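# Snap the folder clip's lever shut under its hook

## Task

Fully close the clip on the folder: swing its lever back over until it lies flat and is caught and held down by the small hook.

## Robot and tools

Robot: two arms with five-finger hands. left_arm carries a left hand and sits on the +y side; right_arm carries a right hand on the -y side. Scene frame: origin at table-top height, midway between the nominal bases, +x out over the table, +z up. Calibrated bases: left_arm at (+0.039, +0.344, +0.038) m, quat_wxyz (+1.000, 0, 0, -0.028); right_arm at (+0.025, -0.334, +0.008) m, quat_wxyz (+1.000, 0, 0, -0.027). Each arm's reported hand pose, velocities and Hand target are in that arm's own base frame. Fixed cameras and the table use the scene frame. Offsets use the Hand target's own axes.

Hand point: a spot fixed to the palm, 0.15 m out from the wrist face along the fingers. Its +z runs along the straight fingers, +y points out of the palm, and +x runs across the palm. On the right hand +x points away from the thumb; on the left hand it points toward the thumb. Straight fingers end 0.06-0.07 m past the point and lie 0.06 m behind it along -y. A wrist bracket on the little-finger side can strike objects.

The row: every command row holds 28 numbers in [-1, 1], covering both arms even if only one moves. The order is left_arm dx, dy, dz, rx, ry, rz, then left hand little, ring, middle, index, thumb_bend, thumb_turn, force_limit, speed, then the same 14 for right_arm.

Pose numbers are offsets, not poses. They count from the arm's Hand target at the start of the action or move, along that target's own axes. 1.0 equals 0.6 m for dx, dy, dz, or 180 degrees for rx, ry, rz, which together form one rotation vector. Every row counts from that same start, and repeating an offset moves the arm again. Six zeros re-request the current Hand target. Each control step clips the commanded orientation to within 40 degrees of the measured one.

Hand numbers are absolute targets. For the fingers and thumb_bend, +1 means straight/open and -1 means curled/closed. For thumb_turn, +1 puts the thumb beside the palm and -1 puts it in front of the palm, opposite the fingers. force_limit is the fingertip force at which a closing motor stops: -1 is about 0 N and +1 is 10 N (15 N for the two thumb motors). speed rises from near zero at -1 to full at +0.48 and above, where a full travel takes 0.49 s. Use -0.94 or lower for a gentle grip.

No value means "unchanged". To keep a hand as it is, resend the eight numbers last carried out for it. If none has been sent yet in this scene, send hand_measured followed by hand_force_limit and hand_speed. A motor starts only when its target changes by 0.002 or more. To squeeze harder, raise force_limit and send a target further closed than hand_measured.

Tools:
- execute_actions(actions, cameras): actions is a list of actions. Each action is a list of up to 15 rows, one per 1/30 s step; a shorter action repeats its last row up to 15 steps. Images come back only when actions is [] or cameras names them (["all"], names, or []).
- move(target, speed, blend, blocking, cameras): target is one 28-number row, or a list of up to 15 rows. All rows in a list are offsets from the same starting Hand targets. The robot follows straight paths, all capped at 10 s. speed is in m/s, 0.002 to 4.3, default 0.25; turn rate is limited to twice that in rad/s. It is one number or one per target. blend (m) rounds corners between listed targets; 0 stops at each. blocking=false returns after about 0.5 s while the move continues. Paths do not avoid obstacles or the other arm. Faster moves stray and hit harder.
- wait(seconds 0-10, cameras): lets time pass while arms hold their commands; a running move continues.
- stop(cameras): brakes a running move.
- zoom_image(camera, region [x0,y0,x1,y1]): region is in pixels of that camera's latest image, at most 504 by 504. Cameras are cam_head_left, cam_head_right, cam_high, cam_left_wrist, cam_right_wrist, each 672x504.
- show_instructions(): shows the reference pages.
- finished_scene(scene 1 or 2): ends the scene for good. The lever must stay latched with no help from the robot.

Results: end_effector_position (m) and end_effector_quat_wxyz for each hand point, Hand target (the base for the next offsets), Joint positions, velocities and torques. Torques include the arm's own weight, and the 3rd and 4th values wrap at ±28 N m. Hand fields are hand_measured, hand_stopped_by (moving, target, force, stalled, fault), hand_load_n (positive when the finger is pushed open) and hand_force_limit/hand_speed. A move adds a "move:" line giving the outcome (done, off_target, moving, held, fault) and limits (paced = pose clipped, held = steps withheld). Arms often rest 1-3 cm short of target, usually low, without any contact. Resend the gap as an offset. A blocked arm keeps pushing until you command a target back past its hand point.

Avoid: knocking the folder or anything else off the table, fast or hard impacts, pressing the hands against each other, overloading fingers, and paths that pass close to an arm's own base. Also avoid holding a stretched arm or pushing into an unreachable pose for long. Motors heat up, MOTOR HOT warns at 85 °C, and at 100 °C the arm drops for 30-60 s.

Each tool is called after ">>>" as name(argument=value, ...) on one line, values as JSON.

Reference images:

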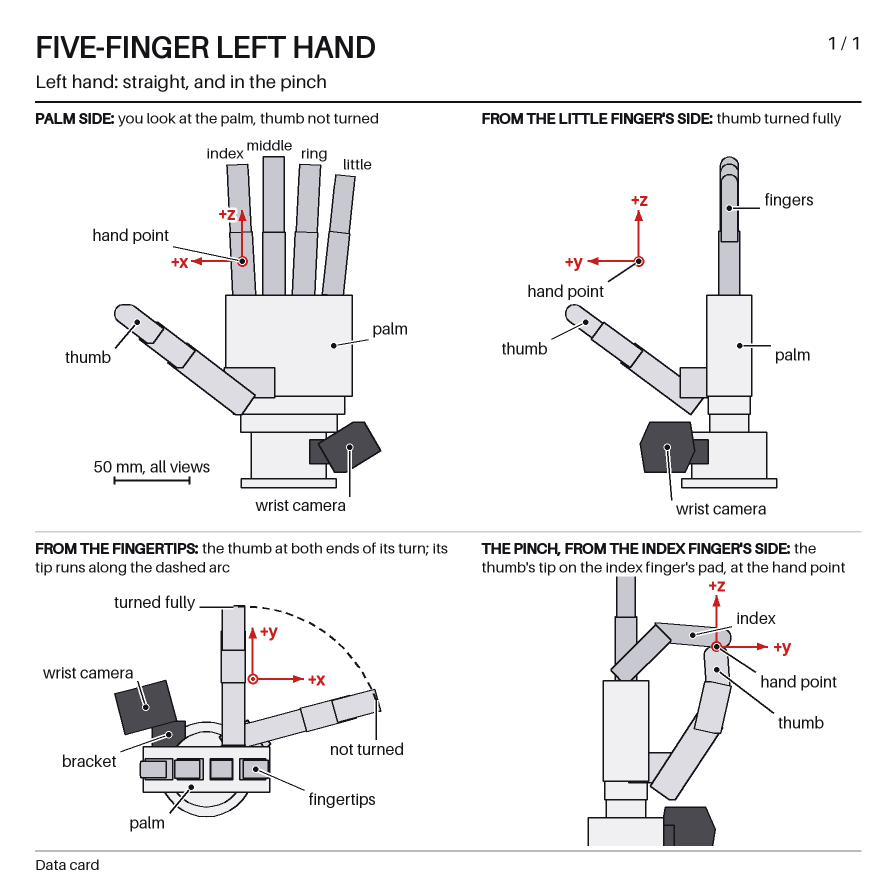

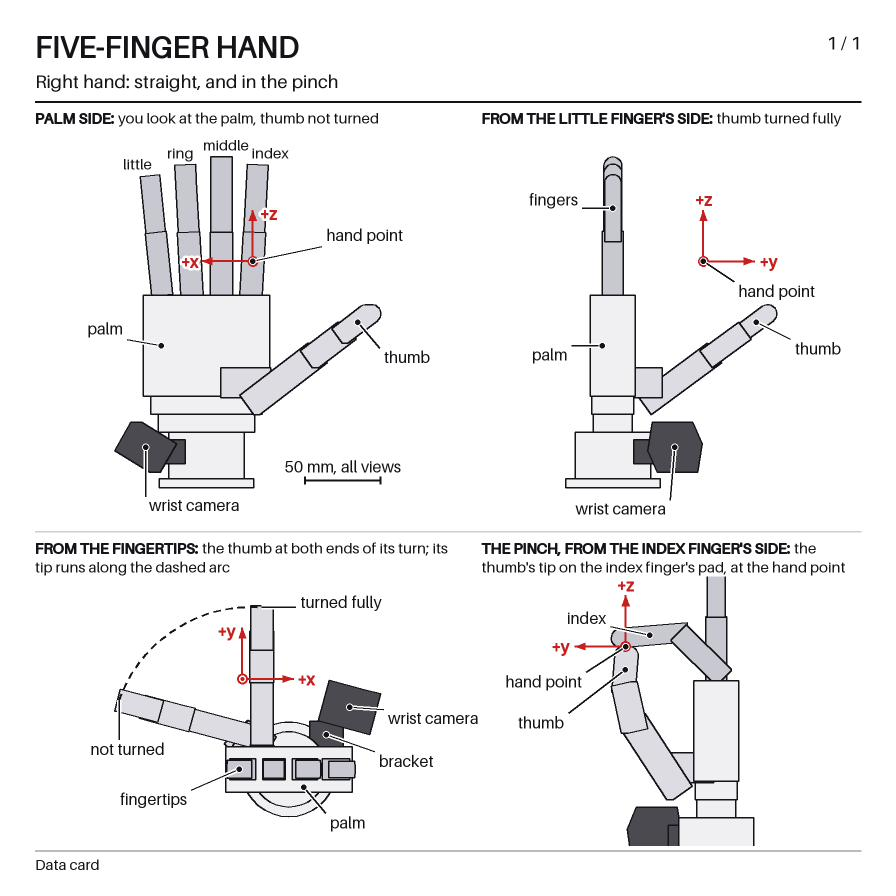

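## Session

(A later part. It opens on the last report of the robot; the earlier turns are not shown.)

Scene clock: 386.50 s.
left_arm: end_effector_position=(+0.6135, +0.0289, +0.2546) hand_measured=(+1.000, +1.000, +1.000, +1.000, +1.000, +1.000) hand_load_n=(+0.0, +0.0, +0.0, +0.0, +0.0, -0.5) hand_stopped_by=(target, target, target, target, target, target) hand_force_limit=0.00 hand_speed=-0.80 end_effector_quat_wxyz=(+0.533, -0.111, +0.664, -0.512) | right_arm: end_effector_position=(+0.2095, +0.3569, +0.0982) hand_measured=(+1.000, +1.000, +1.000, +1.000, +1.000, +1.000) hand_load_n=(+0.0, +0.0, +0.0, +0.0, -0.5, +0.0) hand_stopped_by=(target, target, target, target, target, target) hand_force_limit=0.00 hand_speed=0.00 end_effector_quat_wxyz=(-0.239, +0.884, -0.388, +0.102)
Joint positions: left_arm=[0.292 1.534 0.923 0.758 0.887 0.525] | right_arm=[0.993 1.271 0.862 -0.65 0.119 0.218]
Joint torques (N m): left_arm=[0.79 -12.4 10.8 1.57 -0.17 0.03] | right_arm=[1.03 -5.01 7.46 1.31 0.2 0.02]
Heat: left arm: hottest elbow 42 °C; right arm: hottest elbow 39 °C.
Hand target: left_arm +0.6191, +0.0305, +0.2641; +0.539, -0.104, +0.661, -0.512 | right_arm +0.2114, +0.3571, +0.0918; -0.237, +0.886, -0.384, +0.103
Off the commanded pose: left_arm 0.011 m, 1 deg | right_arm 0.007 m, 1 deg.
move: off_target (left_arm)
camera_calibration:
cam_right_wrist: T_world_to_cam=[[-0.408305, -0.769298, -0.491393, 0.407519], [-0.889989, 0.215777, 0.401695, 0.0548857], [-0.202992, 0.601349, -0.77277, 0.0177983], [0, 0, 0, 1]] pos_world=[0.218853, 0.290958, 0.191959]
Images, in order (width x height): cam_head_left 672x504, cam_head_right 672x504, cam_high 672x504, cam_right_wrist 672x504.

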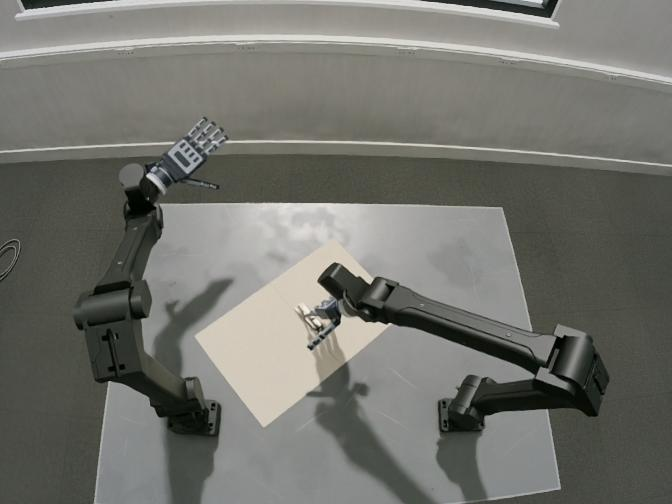

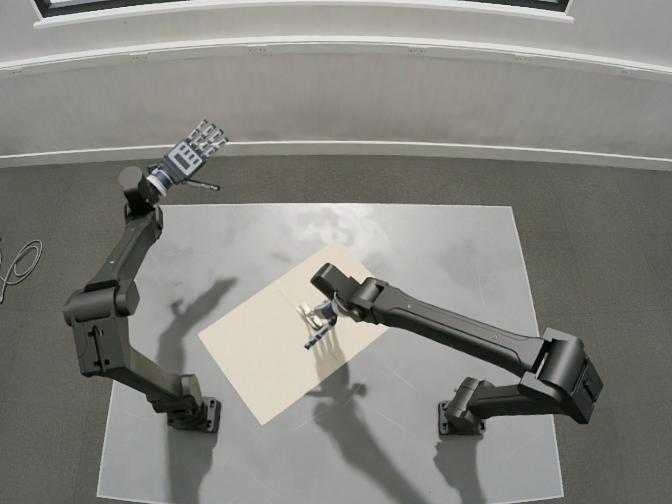

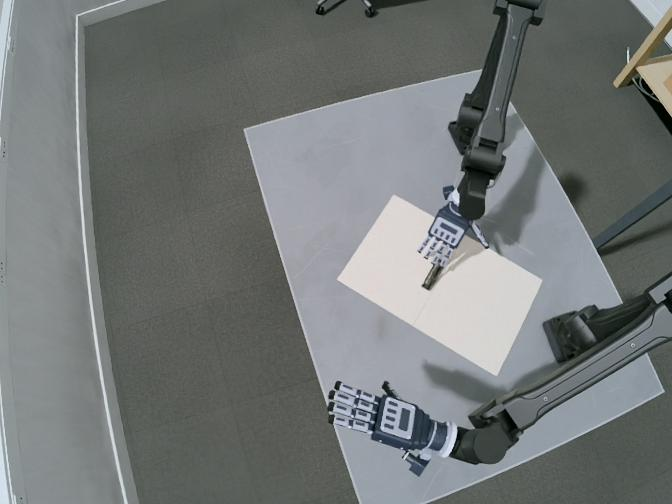

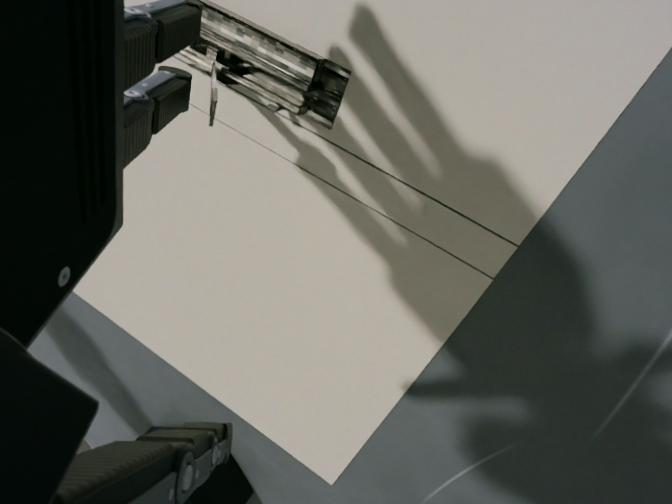

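>>> move(target=[[0,0,0,0,0,0,1,1,1,1,1,1,0,-0.8,0,0,0,0,0,0,-0.95,-0.95,-0.95,1,1,1,0,0],[0,0,0,0,0,0,1,1,1,1,1,1,0,-0.8,0,0.0337,0.0383,0,0,0,-0.95,-0.95,-0.95,1,1,1,0,0]], speed=0.06, cameras=["cam_right_wrist","cam_high","cam_head_left","cam_head_right"])

>>> zoom_image(camera="cam_head_left", region=[280, 280, 350, 350])

>>> zoom_image(camera="cam_high", region=[405, 225, 475, 295])

Scene clock: 416.80 s.
left_arm: end_effector_position=(+0.6135, +0.0289, +0.2546) hand_measured=(+1.000, +1.000, +1.000, +1.000, +1.000, +1.000) hand_load_n=(+0.0, +0.0, +0.0, +0.0, +0.0, +0.0) hand_stopped_by=(target, target, target, target, target, target) hand_force_limit=0.00 hand_speed=-0.80 end_effector_quat_wxyz=(+0.533, -0.111, +0.664, -0.512) | right_arm: end_effector_position=(+0.2106, +0.3586, +0.0782) hand_measured=(-0.950, -0.950, -0.950, +1.000, +1.000, +1.000) hand_load_n=(+0.0, +0.5, +0.0, +0.5, +0.0, +0.0) hand_stopped_by=(target, target, target, target, target, target) hand_force_limit=0.00 hand_speed=0.00 end_effector_quat_wxyz=(-0.254, +0.880, -0.387, +0.104)
Joint positions: left_arm=[0.292 1.534 0.923 0.758 0.887 0.525] | right_arm=[0.993 1.283 0.808 -0.551 0.119 0.218]
Joint torques (N m): left_arm=[0.67 -12.45 10.81 1.58 -0.17 0.03] | right_arm=[0.85 -3.49 6.42 1.14 0.29 0.05]
Heat: left arm: hottest elbow 42 °C; right arm: hottest elbow 40 °C.
Hand target: left_arm +0.6191, +0.0305, +0.2641; +0.539, -0.104, +0.661, -0.512 | right_arm +0.2070, +0.3530, +0.0619; -0.237, +0.886, -0.384, +0.103
Off the commanded pose: left_arm 0.011 m, 1 deg | right_arm 0.018 m, 2 deg.
move: off_target (left_arm, right_arm)
camera_calibration:
cam_right_wrist: T_world_to_cam=[[-0.399745, -0.756235, -0.51799, 0.395024], [-0.896711, 0.205473, 0.392034, 0.069362], [-0.190037, 0.6212, -0.760261, -0.00927878], [0, 0, 0, 1]] pos_world=[0.218343, 0.290243, 0.170372]
Images, in order (width x height): cam_head_left 672x504, cam_head_right 672x504, cam_high 672x504, cam_right_wrist 672x504.

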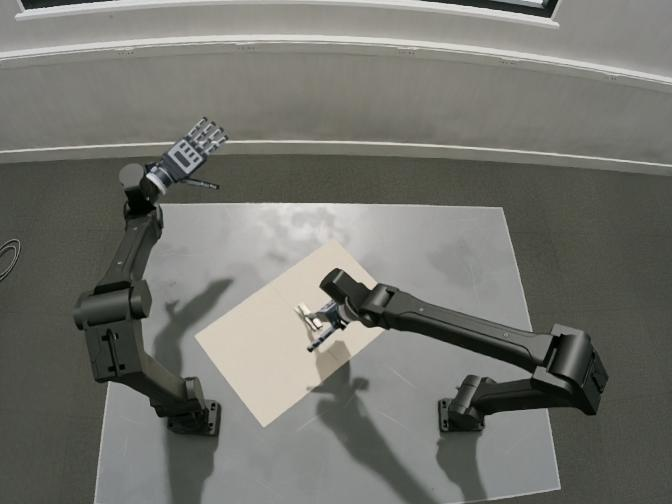

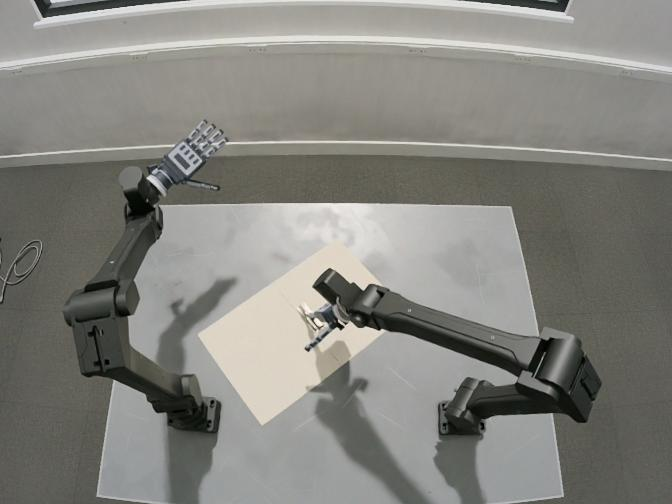

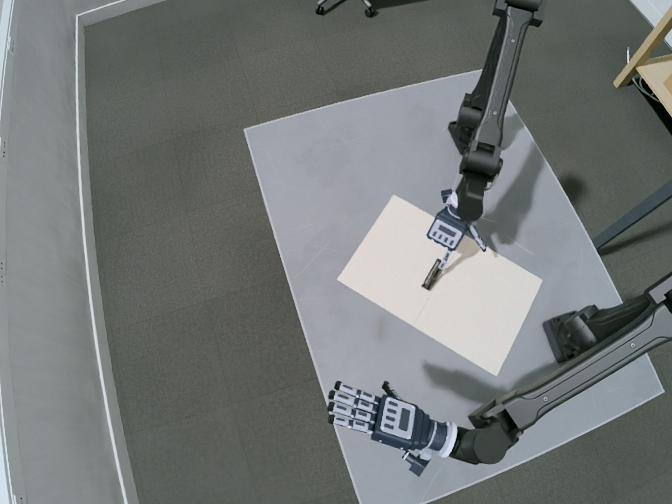

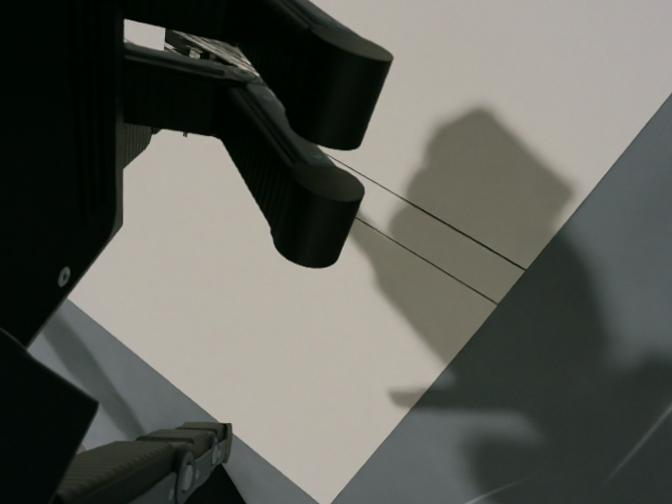

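Scaled by 7.200 from the camera's 672x504 image, which has a finer 960x720 frame.

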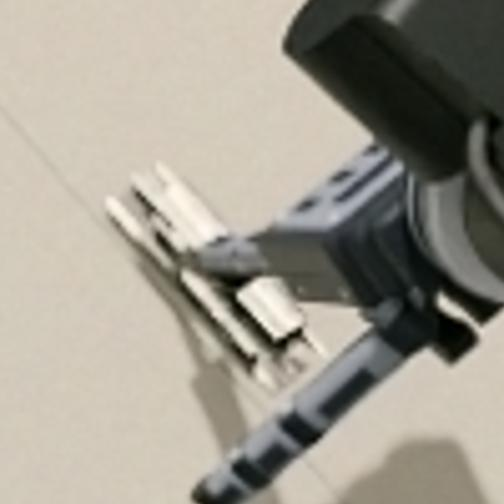

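Scaled by 7.200 from the camera's 672x504 image, which has a finer 960x720 frame.

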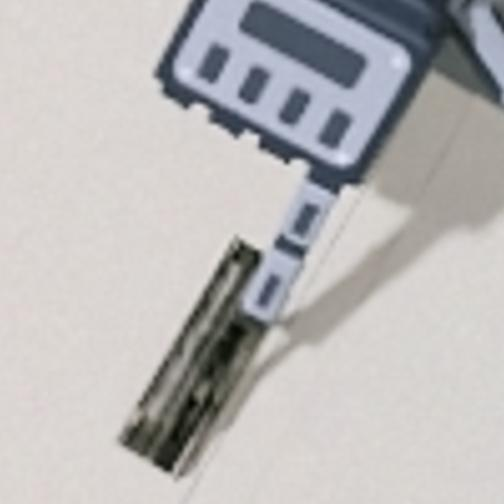

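>>> zoom_image(camera="cam_right_wrist", region=[120, 10, 240, 160])

>>> zoom_image(camera="cam_head_right", region=[280, 280, 350, 350])

Scaled by 3.360 from the camera's 672x504 image, which has a finer 960x720 frame.

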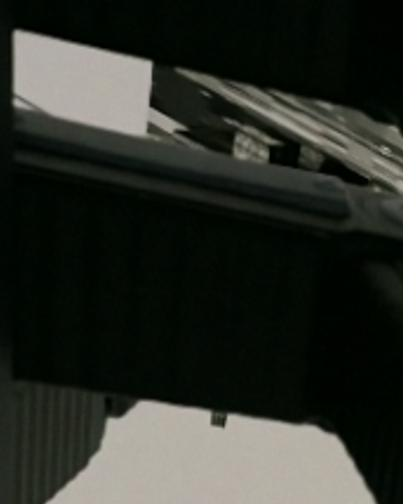

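Scaled by 7.200 from the camera's 672x504 image, which has a finer 960x720 frame.

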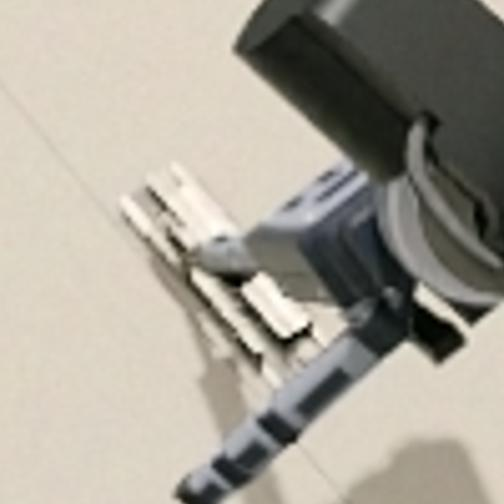

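>>> move(target=[[0,0,0,0,0,0,1,1,1,1,1,1,0,-0.8,-0.01,-0.0167,-0.0289,0,0,0,-0.95,-0.95,-0.95,1,1,1,0,0],[0,0,0,0,0,0,1,1,1,1,1,1,0,-0.8,-0.01,0.0253,0.0239,0,0,0,-0.95,-0.95,-0.95,1,1,1,0,0]], speed=0.06, cameras=["cam_right_wrist","cam_high","cam_head_left"])

>>> zoom_image(camera="cam_head_left", region=[280, 280, 350, 350])

>>> zoom_image(camera="cam_right_wrist", region=[120, 10, 240, 190])

>>> zoom_image(camera="cam_high", region=[405, 225, 475, 295])

Scene clock: 480.70 s.
left_arm: end_effector_position=(+0.6135, +0.0289, +0.2546) hand_measured=(+1.000, +1.000, +1.000, +1.000, +1.000, +1.000) hand_load_n=(+0.0, +0.0, +0.0, +0.0, +0.0, +0.0) hand_stopped_by=(target, target, target, target, target, target) hand_force_limit=0.00 hand_speed=-0.80 end_effector_quat_wxyz=(+0.533, -0.111, +0.664, -0.512) | right_arm: end_effector_position=(+0.2093, +0.3601, +0.0646) hand_measured=(-0.950, -0.950, -0.950, +1.000, +1.000, +1.000) hand_load_n=(+0.0, +0.0, +0.0, +0.5, +0.0, +0.0) hand_stopped_by=(target, target, target, target, target, target) hand_force_limit=0.00 hand_speed=0.00 end_effector_quat_wxyz=(-0.262, +0.879, -0.384, +0.109)
Joint positions: left_arm=[0.292 1.534 0.923 0.758 0.887 0.525] | right_arm=[1.003 1.295 0.772 -0.486 0.13 0.218]
Joint torques (N m): left_arm=[0.67 -12.51 10.81 1.55 -0.16 0.03] | right_arm=[2.08 -3.02 5.71 1.03 0.24 0.18]
Heat: left arm: hottest elbow 43 °C; right arm: hottest elbow 38 °C.
Hand target: left_arm +0.6191, +0.0305, +0.2641; +0.539, -0.104, +0.661, -0.512 | right_arm +0.1985, +0.3534, +0.0419; -0.237, +0.886, -0.384, +0.103
Off the commanded pose: left_arm 0.011 m, 1 deg | right_arm 0.026 m, 3 deg.
move: off_target (left_arm, right_arm)
camera_calibration:
cam_right_wrist: T_world_to_cam=[[-0.387246, -0.752444, -0.532793, 0.385539], [-0.90442, 0.197786, 0.378028, 0.0785857], [-0.179066, 0.628258, -0.757117, -0.0259207], [0, 0, 0, 1]] pos_world=[0.215731, 0.290838, 0.15608]
Images, in order (width x height): cam_head_left 672x504, cam_high 672x504, cam_right_wrist 672x504.

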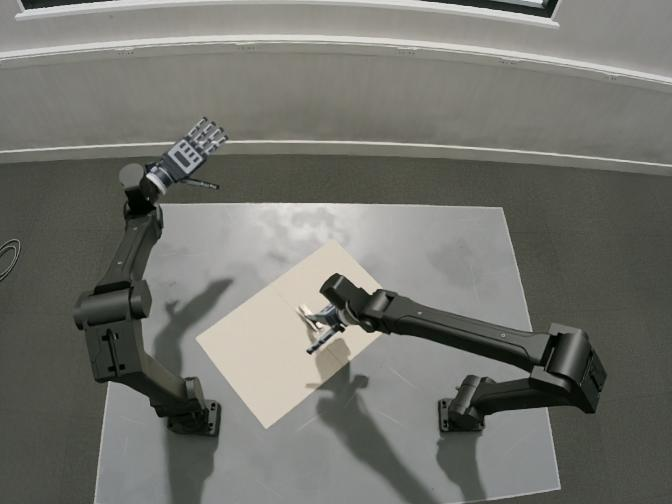

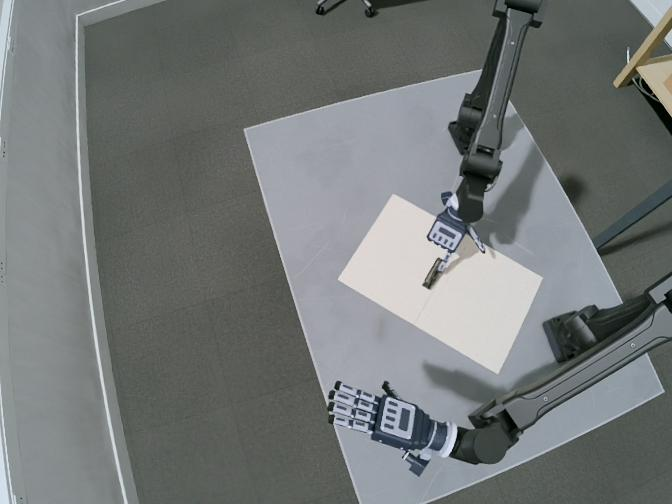

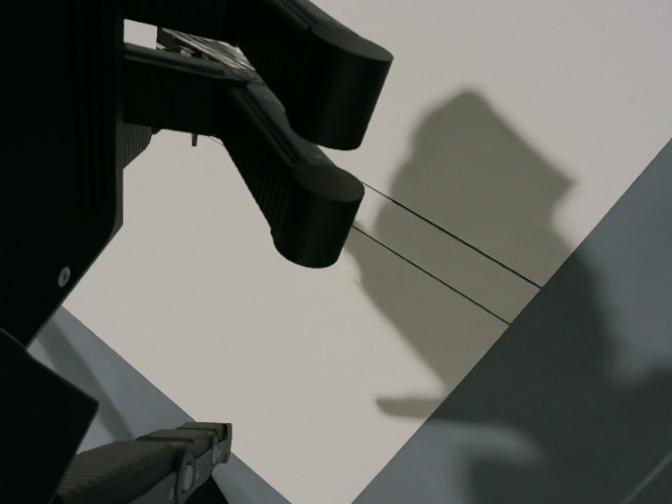

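Scaled by 7.200 from the camera's 672x504 image, which has a finer 960x720 frame.

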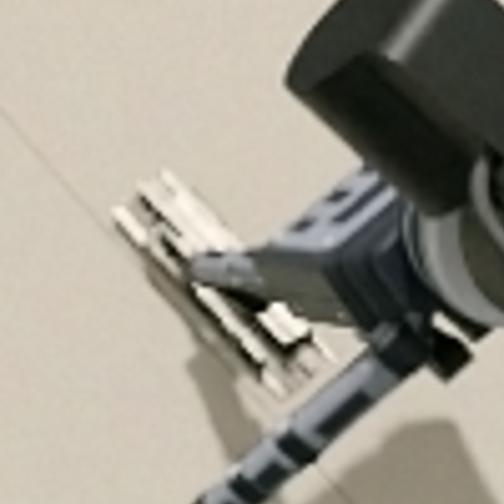

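Scaled by 2.800 from the camera's 672x504 image, which has a finer 960x720 frame.

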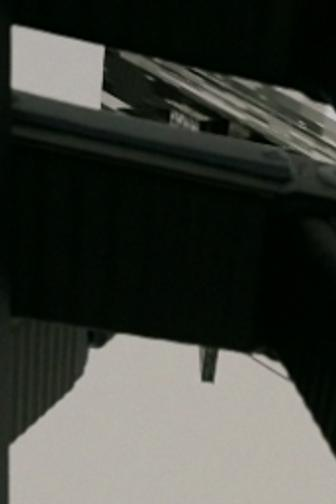

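Scaled by 7.200 from the camera's 672x504 image, which has a finer 960x720 frame.

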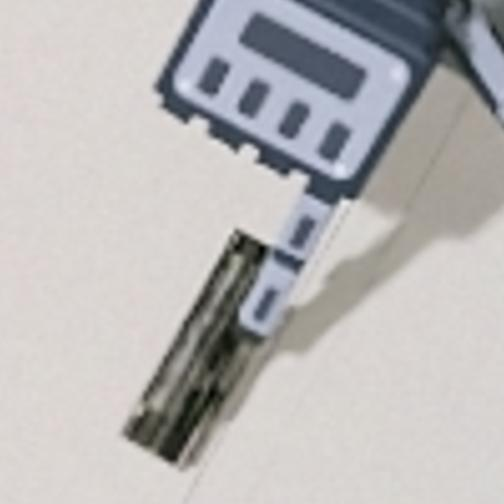

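>>> move(target=[0,0,0,0,0,0,1,1,1,1,1,1,0,-0.8,0,0.001,0.0418,0,0,0,-0.95,-0.95,-0.95,1,1,1,0,0], speed=0.06, cameras=["cam_right_wrist","cam_high","cam_head_left"])

>>> zoom_image(camera="cam_head_left", region=[280, 280, 350, 350])

>>> zoom_image(camera="cam_right_wrist", region=[120, 10, 240, 190])

>>> zoom_image(camera="cam_high", region=[405, 225, 475, 295])

Scene clock: 507.63 s.
left_arm: end_effector_position=(+0.6135, +0.0289, +0.2546) hand_measured=(+1.000, +1.000, +1.000, +1.000, +1.000, +1.000) hand_load_n=(+0.0, +0.0, +0.0, +0.0, +0.0, +0.0) hand_stopped_by=(target, target, target, target, target, target) hand_force_limit=0.00 hand_speed=-0.80 end_effector_quat_wxyz=(+0.533, -0.111, +0.664, -0.512) | right_arm: end_effector_position=(+0.2179, +0.3737, +0.0480) hand_measured=(-0.950, -0.950, -0.950, +1.000, +1.000, +1.000) hand_load_n=(+0.0, +0.0, +0.0, +0.5, +0.0, -0.5) hand_stopped_by=(target, target, target, target, target, target) hand_force_limit=0.00 hand_speed=0.00 end_effector_quat_wxyz=(-0.271, +0.876, -0.383, +0.111)
Joint positions: left_arm=[0.292 1.534 0.923 0.758 0.887 0.525] | right_arm=[1.003 1.357 0.772 -0.405 0.13 0.218]
Joint torques (N m): left_arm=[0.73 -12.45 10.82 1.54 -0.17 0.03] | right_arm=[1.49 -2.84 5.38 0.68 0.07 0.12]
Heat: left arm: hottest elbow 43 °C; right arm: hottest elbow 37 °C.
Hand target: left_arm +0.6191, +0.0305, +0.2641; +0.539, -0.104, +0.661, -0.512 | right_arm +0.2073, +0.3616, +0.0199; -0.237, +0.886, -0.384, +0.103
Off the commanded pose: left_arm 0.011 m, 1 deg | right_arm 0.032 m, 4 deg.
move: off_target (left_arm, right_arm)
camera_calibration:
cam_right_wrist: T_world_to_cam=[[-0.381857, -0.743952, -0.54838, 0.386699], [-0.90816, 0.191898, 0.37205, 0.0932315], [-0.171554, 0.640086, -0.748905, -0.0519212], [0, 0, 0, 1]] pos_world=[0.223426, 0.303029, 0.138487]
Images, in order (width x height): cam_head_left 672x504, cam_high 672x504, cam_right_wrist 672x504.

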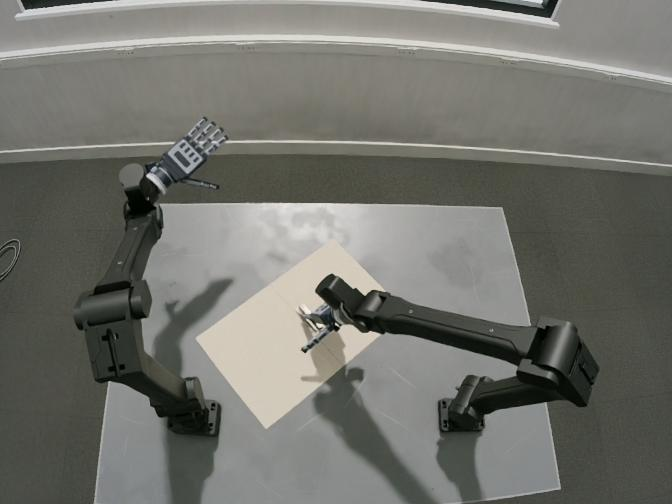

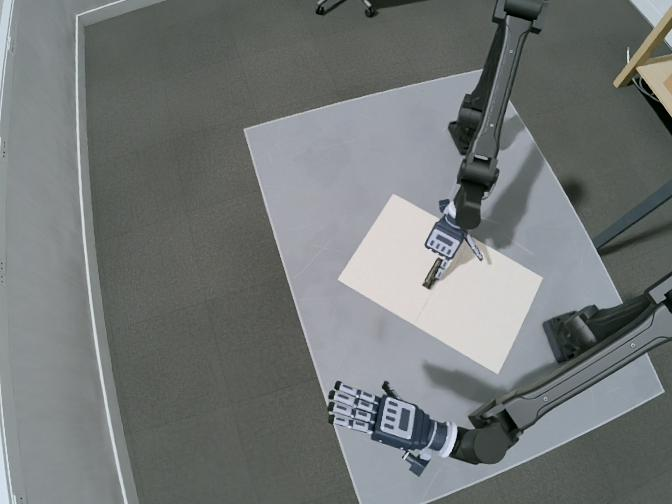

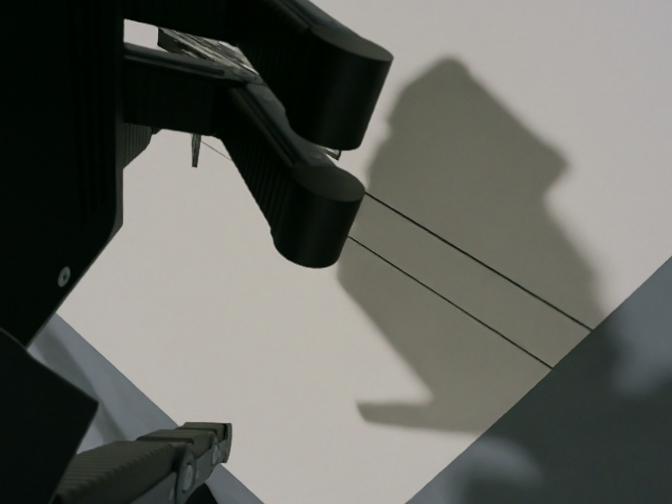

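Scaled by 7.200 from the camera's 672x504 image, which has a finer 960x720 frame.

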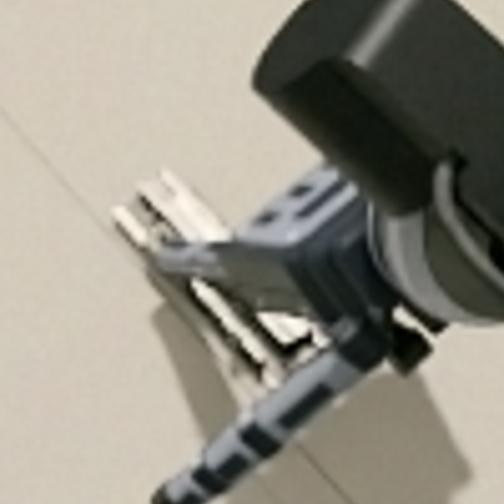

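Scaled by 2.800 from the camera's 672x504 image, which has a finer 960x720 frame.

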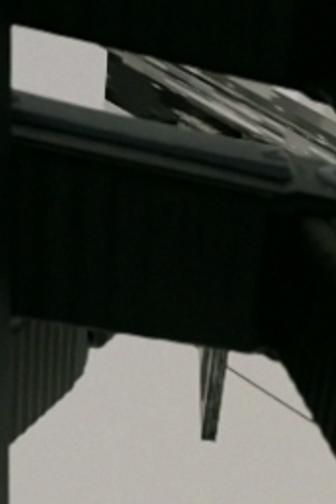

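Scaled by 7.200 from the camera's 672x504 image, which has a finer 960x720 frame.

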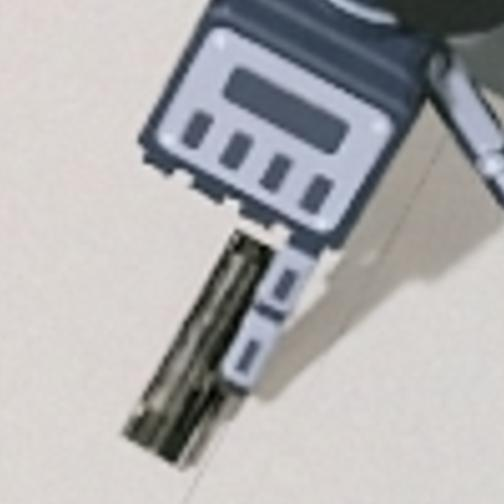

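>>> move(target=[0,0,0,0,0,0,1,1,1,1,1,1,0,-0.8,0.0024,-0.043,-0.0883,0.1389,0,0,-0.95,-0.95,-0.95,1,1,1,0,0], speed=0.15, cameras=["cam_right_wrist","cam_high","cam_head_left"])

>>> zoom_image(camera="cam_head_left", region=[280, 280, 350, 350])

>>> zoom_image(camera="cam_high", region=[405, 225, 475, 295])

Scene clock: 543.20 s.
left_arm: end_effector_position=(+0.6135, +0.0289, +0.2546) hand_measured=(+1.000, +1.000, +1.000, +1.000, +1.000, +1.000) hand_load_n=(+0.0, +0.0, +0.0, +0.0, +0.0, +0.0) hand_stopped_by=(target, target, target, target, target, target) hand_force_limit=0.00 hand_speed=-0.80 end_effector_quat_wxyz=(+0.533, -0.111, +0.664, -0.512) | right_arm: end_effector_position=(+0.2068, +0.3553, +0.0727) hand_measured=(-0.950, -0.950, -0.950, +1.000, +1.000, +1.000) hand_load_n=(+0.0, +0.0, +0.0, +0.0, +0.0, -0.5) hand_stopped_by=(target, target, target, target, target, target) hand_force_limit=0.00 hand_speed=0.00 end_effector_quat_wxyz=(-0.412, +0.816, -0.363, +0.180)
Joint positions: left_arm=[0.292 1.534 0.923 0.758 0.887 0.525] | right_arm=[1.067 1.112 0.506 -0.059 0.26 0.206]
Joint torques (N m): left_arm=[0.73 -12.45 10.78 1.54 -0.17 0.03] | right_arm=[1.55 -4.31 6.93 2.13 0.41 -0.03]
Heat: left arm: hottest elbow 43 °C; right arm: hottest elbow 36 °C.
Hand target: left_arm +0.6191, +0.0305, +0.2641; +0.539, -0.104, +0.661, -0.512 | right_arm +0.2053, +0.3576, +0.0786; -0.423, +0.814, -0.353, +0.184
Off the commanded pose: left_arm 0.011 m, 1 deg | right_arm 0.007 m, 2 deg.
move: off_target (left_arm)
camera_calibration:
cam_right_wrist: T_world_to_cam=[[-0.223353, -0.589376, -0.776369, 0.311162], [-0.974623, 0.147232, 0.168618, 0.121862], [0.0149269, 0.794329, -0.607304, -0.127194], [0, 0, 0, 1]] pos_world=[0.190167, 0.266483, 0.143782]
Images, in order (width x height): cam_head_left 672x504, cam_high 672x504, cam_right_wrist 672x504.

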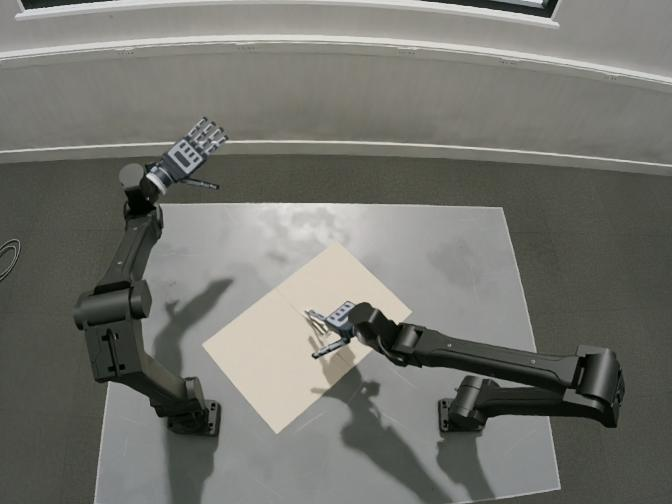

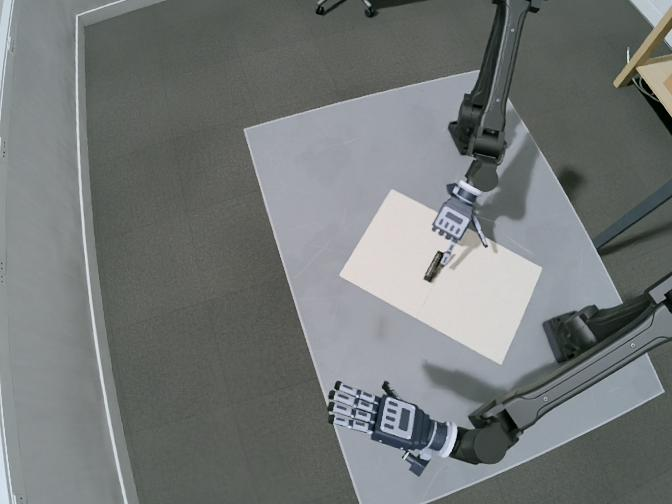

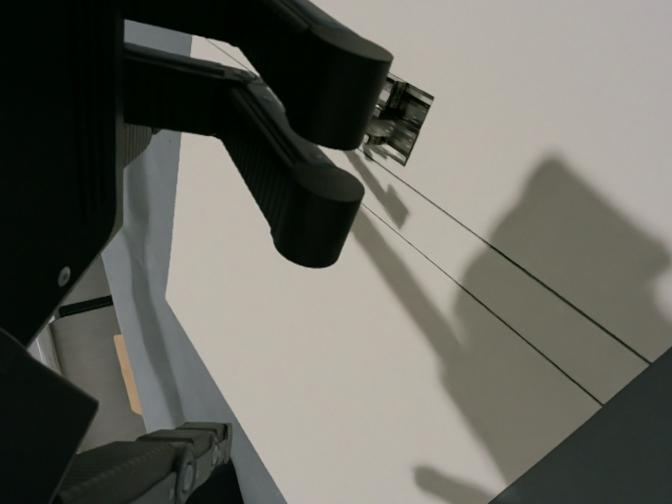

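Scaled by 7.200 from the camera's 672x504 image, which has a finer 960x720 frame.

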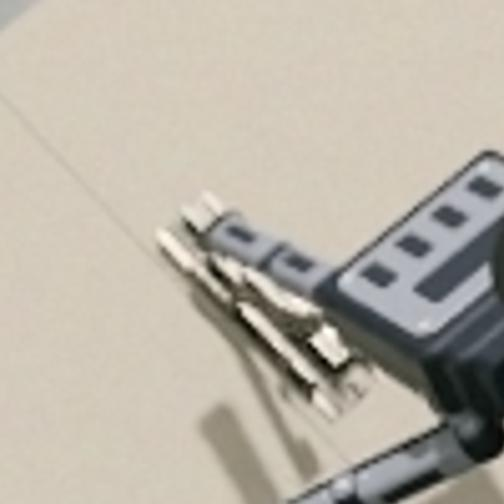

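Scaled by 7.200 from the camera's 672x504 image, which has a finer 960x720 frame.

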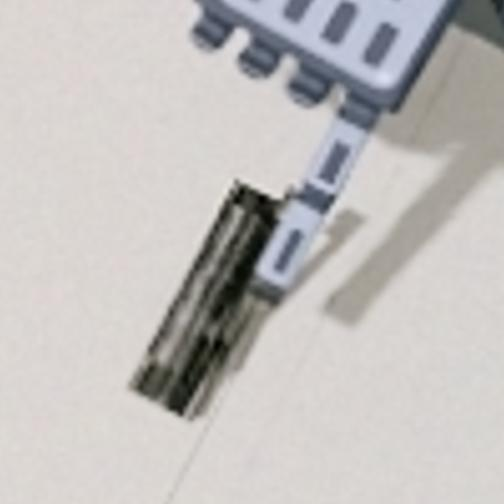

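>>> move(target=[[0,0,0,0,0,0,1,1,1,1,1,1,0,-0.8,0.0133,0.021,-0.03,0,0,0,-0.95,-0.95,-0.95,1,1,1,0,0],[0,0,0,0,0,0,1,1,1,1,1,1,0,-0.8,0.0133,0.0483,-0.0108,0,0,0,-0.95,-0.95,-0.95,1,1,1,0,0]], speed=0.08, cameras=["cam_right_wrist","cam_high","cam_head_left"])

>>> zoom_image(camera="cam_head_left", region=[280, 280, 350, 350])

>>> zoom_image(camera="cam_high", region=[405, 225, 475, 295])

Scene clock: 573.93 s.
left_arm: end_effector_position=(+0.6135, +0.0289, +0.2546) hand_measured=(+1.000, +1.000, +1.000, +1.000, +1.000, +1.000) hand_load_n=(+0.0, +0.0, +0.0, +0.5, +0.0, +0.0) hand_stopped_by=(target, target, target, target, target, target) hand_force_limit=0.00 hand_speed=-0.80 end_effector_quat_wxyz=(+0.533, -0.111, +0.664, -0.512) | right_arm: end_effector_position=(+0.1964, +0.3361, +0.0636) hand_measured=(-0.950, -0.950, -0.950, +1.000, +1.000, +1.000) hand_load_n=(+0.0, +0.0, +0.0, +0.0, +0.0, -0.5) hand_stopped_by=(target, target, target, target, target, target) hand_force_limit=0.00 hand_speed=0.00 end_effector_quat_wxyz=(-0.424, +0.810, -0.362, +0.182)
Joint positions: left_arm=[0.292 1.534 0.923 0.758 0.887 0.525] | right_arm=[1.067 1.05 0.421 -0.007 0.26 0.203]
Joint torques (N m): left_arm=[0.79 -12.51 10.8 1.54 -0.16 0.03] | right_arm=[1.44 -1.49 6.89 2.29 0.31 -0.04]
Heat: left arm: hottest elbow 43 °C; right arm: hottest elbow 36 °C.
Hand target: left_arm +0.6191, +0.0305, +0.2641; +0.539, -0.104, +0.661, -0.512 | right_arm +0.1948, +0.3368, +0.0586; -0.423, +0.814, -0.352, +0.184
Off the commanded pose: left_arm 0.011 m, 1 deg | right_arm 0.005 m, 1 deg.
move: off_target (left_arm)
camera_calibration:
cam_right_wrist: T_world_to_cam=[[-0.210184, -0.570823, -0.793715, 0.282767], [-0.977391, 0.141778, 0.15686, 0.119246], [0.0229918, 0.80874, -0.587717, -0.124964], [0, 0, 0, 1]] pos_world=[0.178856, 0.245567, 0.132288]
Images, in order (width x height): cam_head_left 672x504, cam_high 672x504, cam_right_wrist 672x504.

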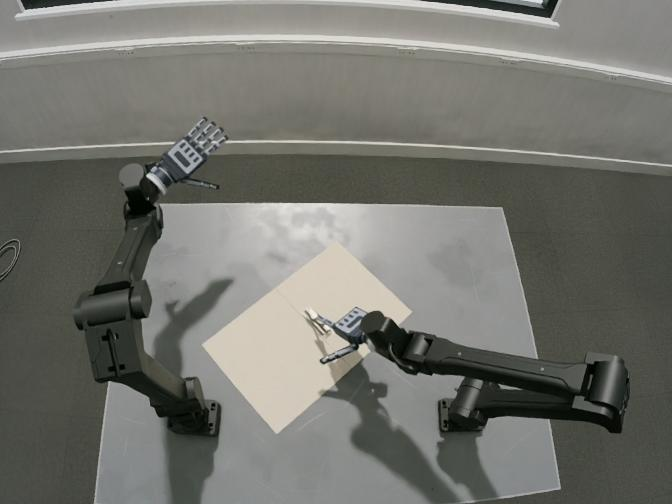

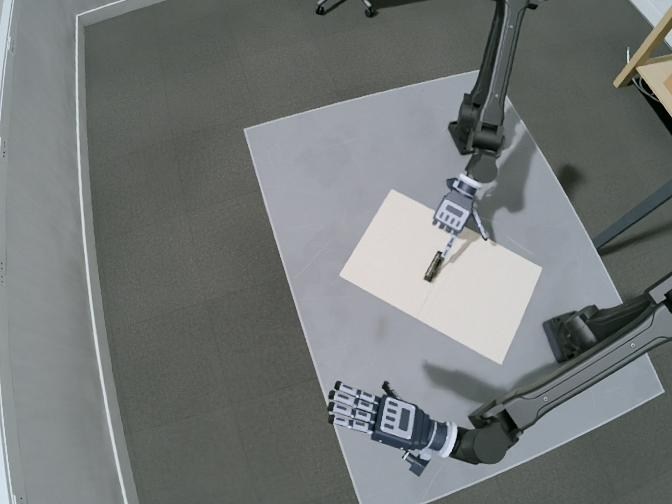

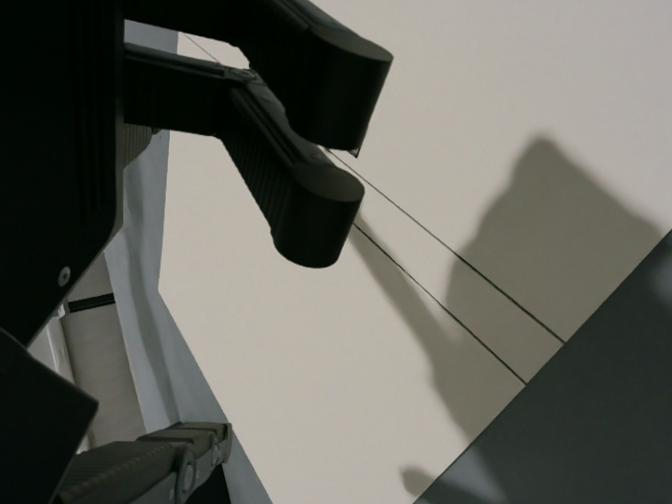

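Scaled by 7.200 from the camera's 672x504 image, which has a finer 960x720 frame.

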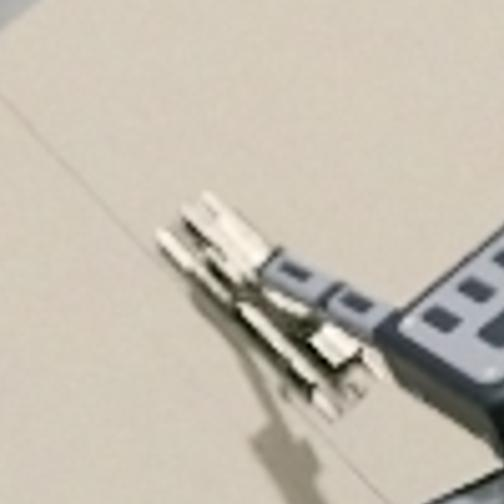

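Scaled by 7.200 from the camera's 672x504 image, which has a finer 960x720 frame.

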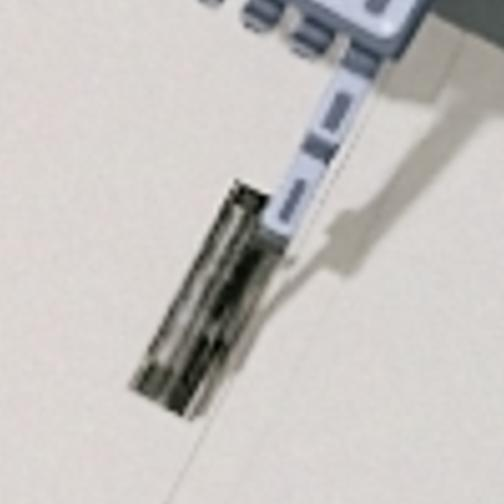

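>>> move(target=[0,0,0,0,0,0,1,1,1,1,1,1,0,-0.8,0,0.067,0.0265,0,0,0,-0.95,-0.95,-0.95,1,1,1,0,0], speed=0.06, cameras=["cam_right_wrist","cam_high","cam_head_left"])

>>> zoom_image(camera="cam_head_left", region=[280, 280, 350, 350])

>>> zoom_image(camera="cam_high", region=[405, 225, 475, 295])

Scene clock: 585.00 s.
left_arm: end_effector_position=(+0.6135, +0.0289, +0.2546) hand_measured=(+1.000, +1.000, +1.000, +1.000, +1.000, +1.000) hand_load_n=(+0.0, +0.0, +0.0, +0.0, +0.0, -0.5) hand_stopped_by=(target, target, target, target, target, target) hand_force_limit=0.00 hand_speed=-0.80 end_effector_quat_wxyz=(+0.533, -0.111, +0.664, -0.512) | right_arm: end_effector_position=(+0.1954, +0.3364, +0.0335) hand_measured=(-0.950, -0.950, -0.950, +1.000, +1.000, +1.000) hand_load_n=(+0.0, +0.0, +0.0, +0.0, +0.0, -0.5) hand_stopped_by=(target, target, target, target, target, target) hand_force_limit=0.00 hand_speed=0.00 end_effector_quat_wxyz=(-0.440, +0.802, -0.360, +0.185)
Joint positions: left_arm=[0.292 1.534 0.923 0.758 0.887 0.525] | right_arm=[1.074 1.14 0.348 0.193 0.27 0.203]
Joint torques (N m): left_arm=[0.73 -12.51 10.82 1.54 -0.17 0.03] | right_arm=[1.85 -1.38 5.3 1.54 0.3 0.04]
Heat: left arm: hottest elbow 43 °C; right arm: hottest elbow 36 °C.
Hand target: left_arm +0.6191, +0.0305, +0.2641; +0.539, -0.104, +0.661, -0.512 | right_arm +0.1874, +0.3298, +0.0164; -0.423, +0.814, -0.352, +0.184
Off the commanded pose: left_arm 0.011 m, 1 deg | right_arm 0.020 m, 3 deg.
move: off_target (left_arm, right_arm)
camera_calibration:
cam_right_wrist: T_world_to_cam=[[-0.19254, -0.547638, -0.814261, 0.248316], [-0.980622, 0.137969, 0.139086, 0.12547], [0.036174, 0.825262, -0.56359, -0.151795], [0, 0, 0, 1]] pos_world=[0.176341, 0.243947, 0.0991932]
Images, in order (width x height): cam_head_left 672x504, cam_high 672x504, cam_right_wrist 672x504.

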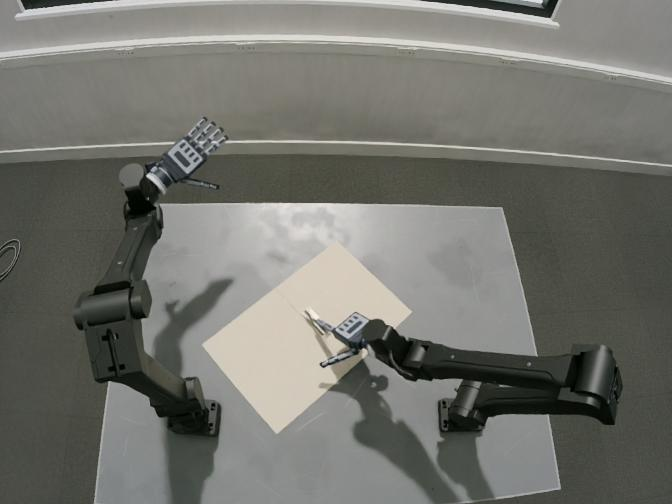

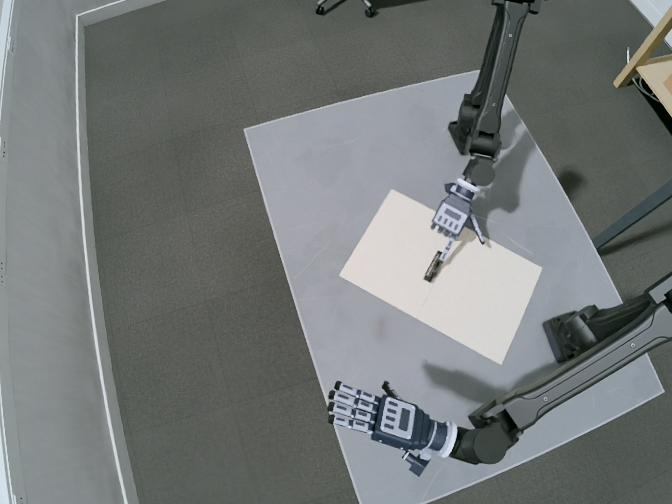

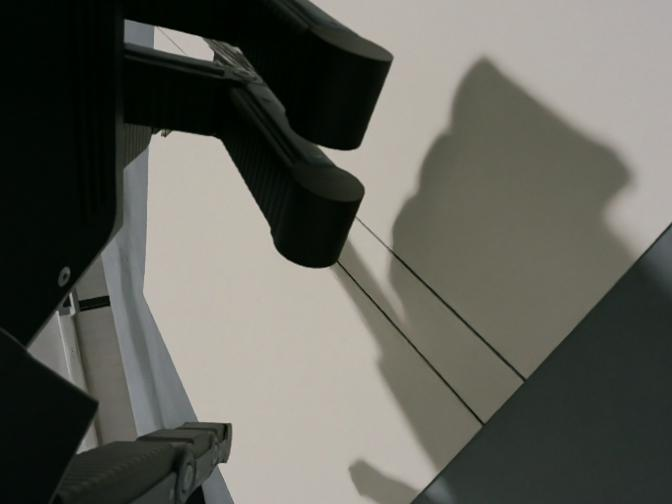

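Scaled by 7.200 from the camera's 672x504 image, which has a finer 960x720 frame.

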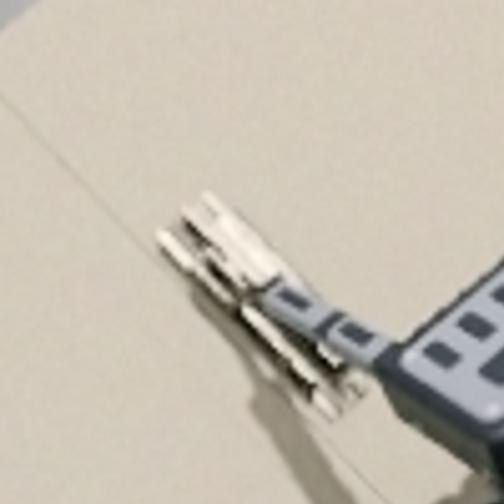

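Scaled by 7.200 from the camera's 672x504 image, which has a finer 960x720 frame.

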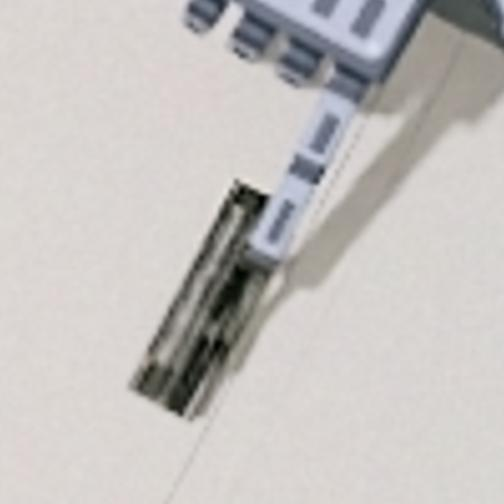

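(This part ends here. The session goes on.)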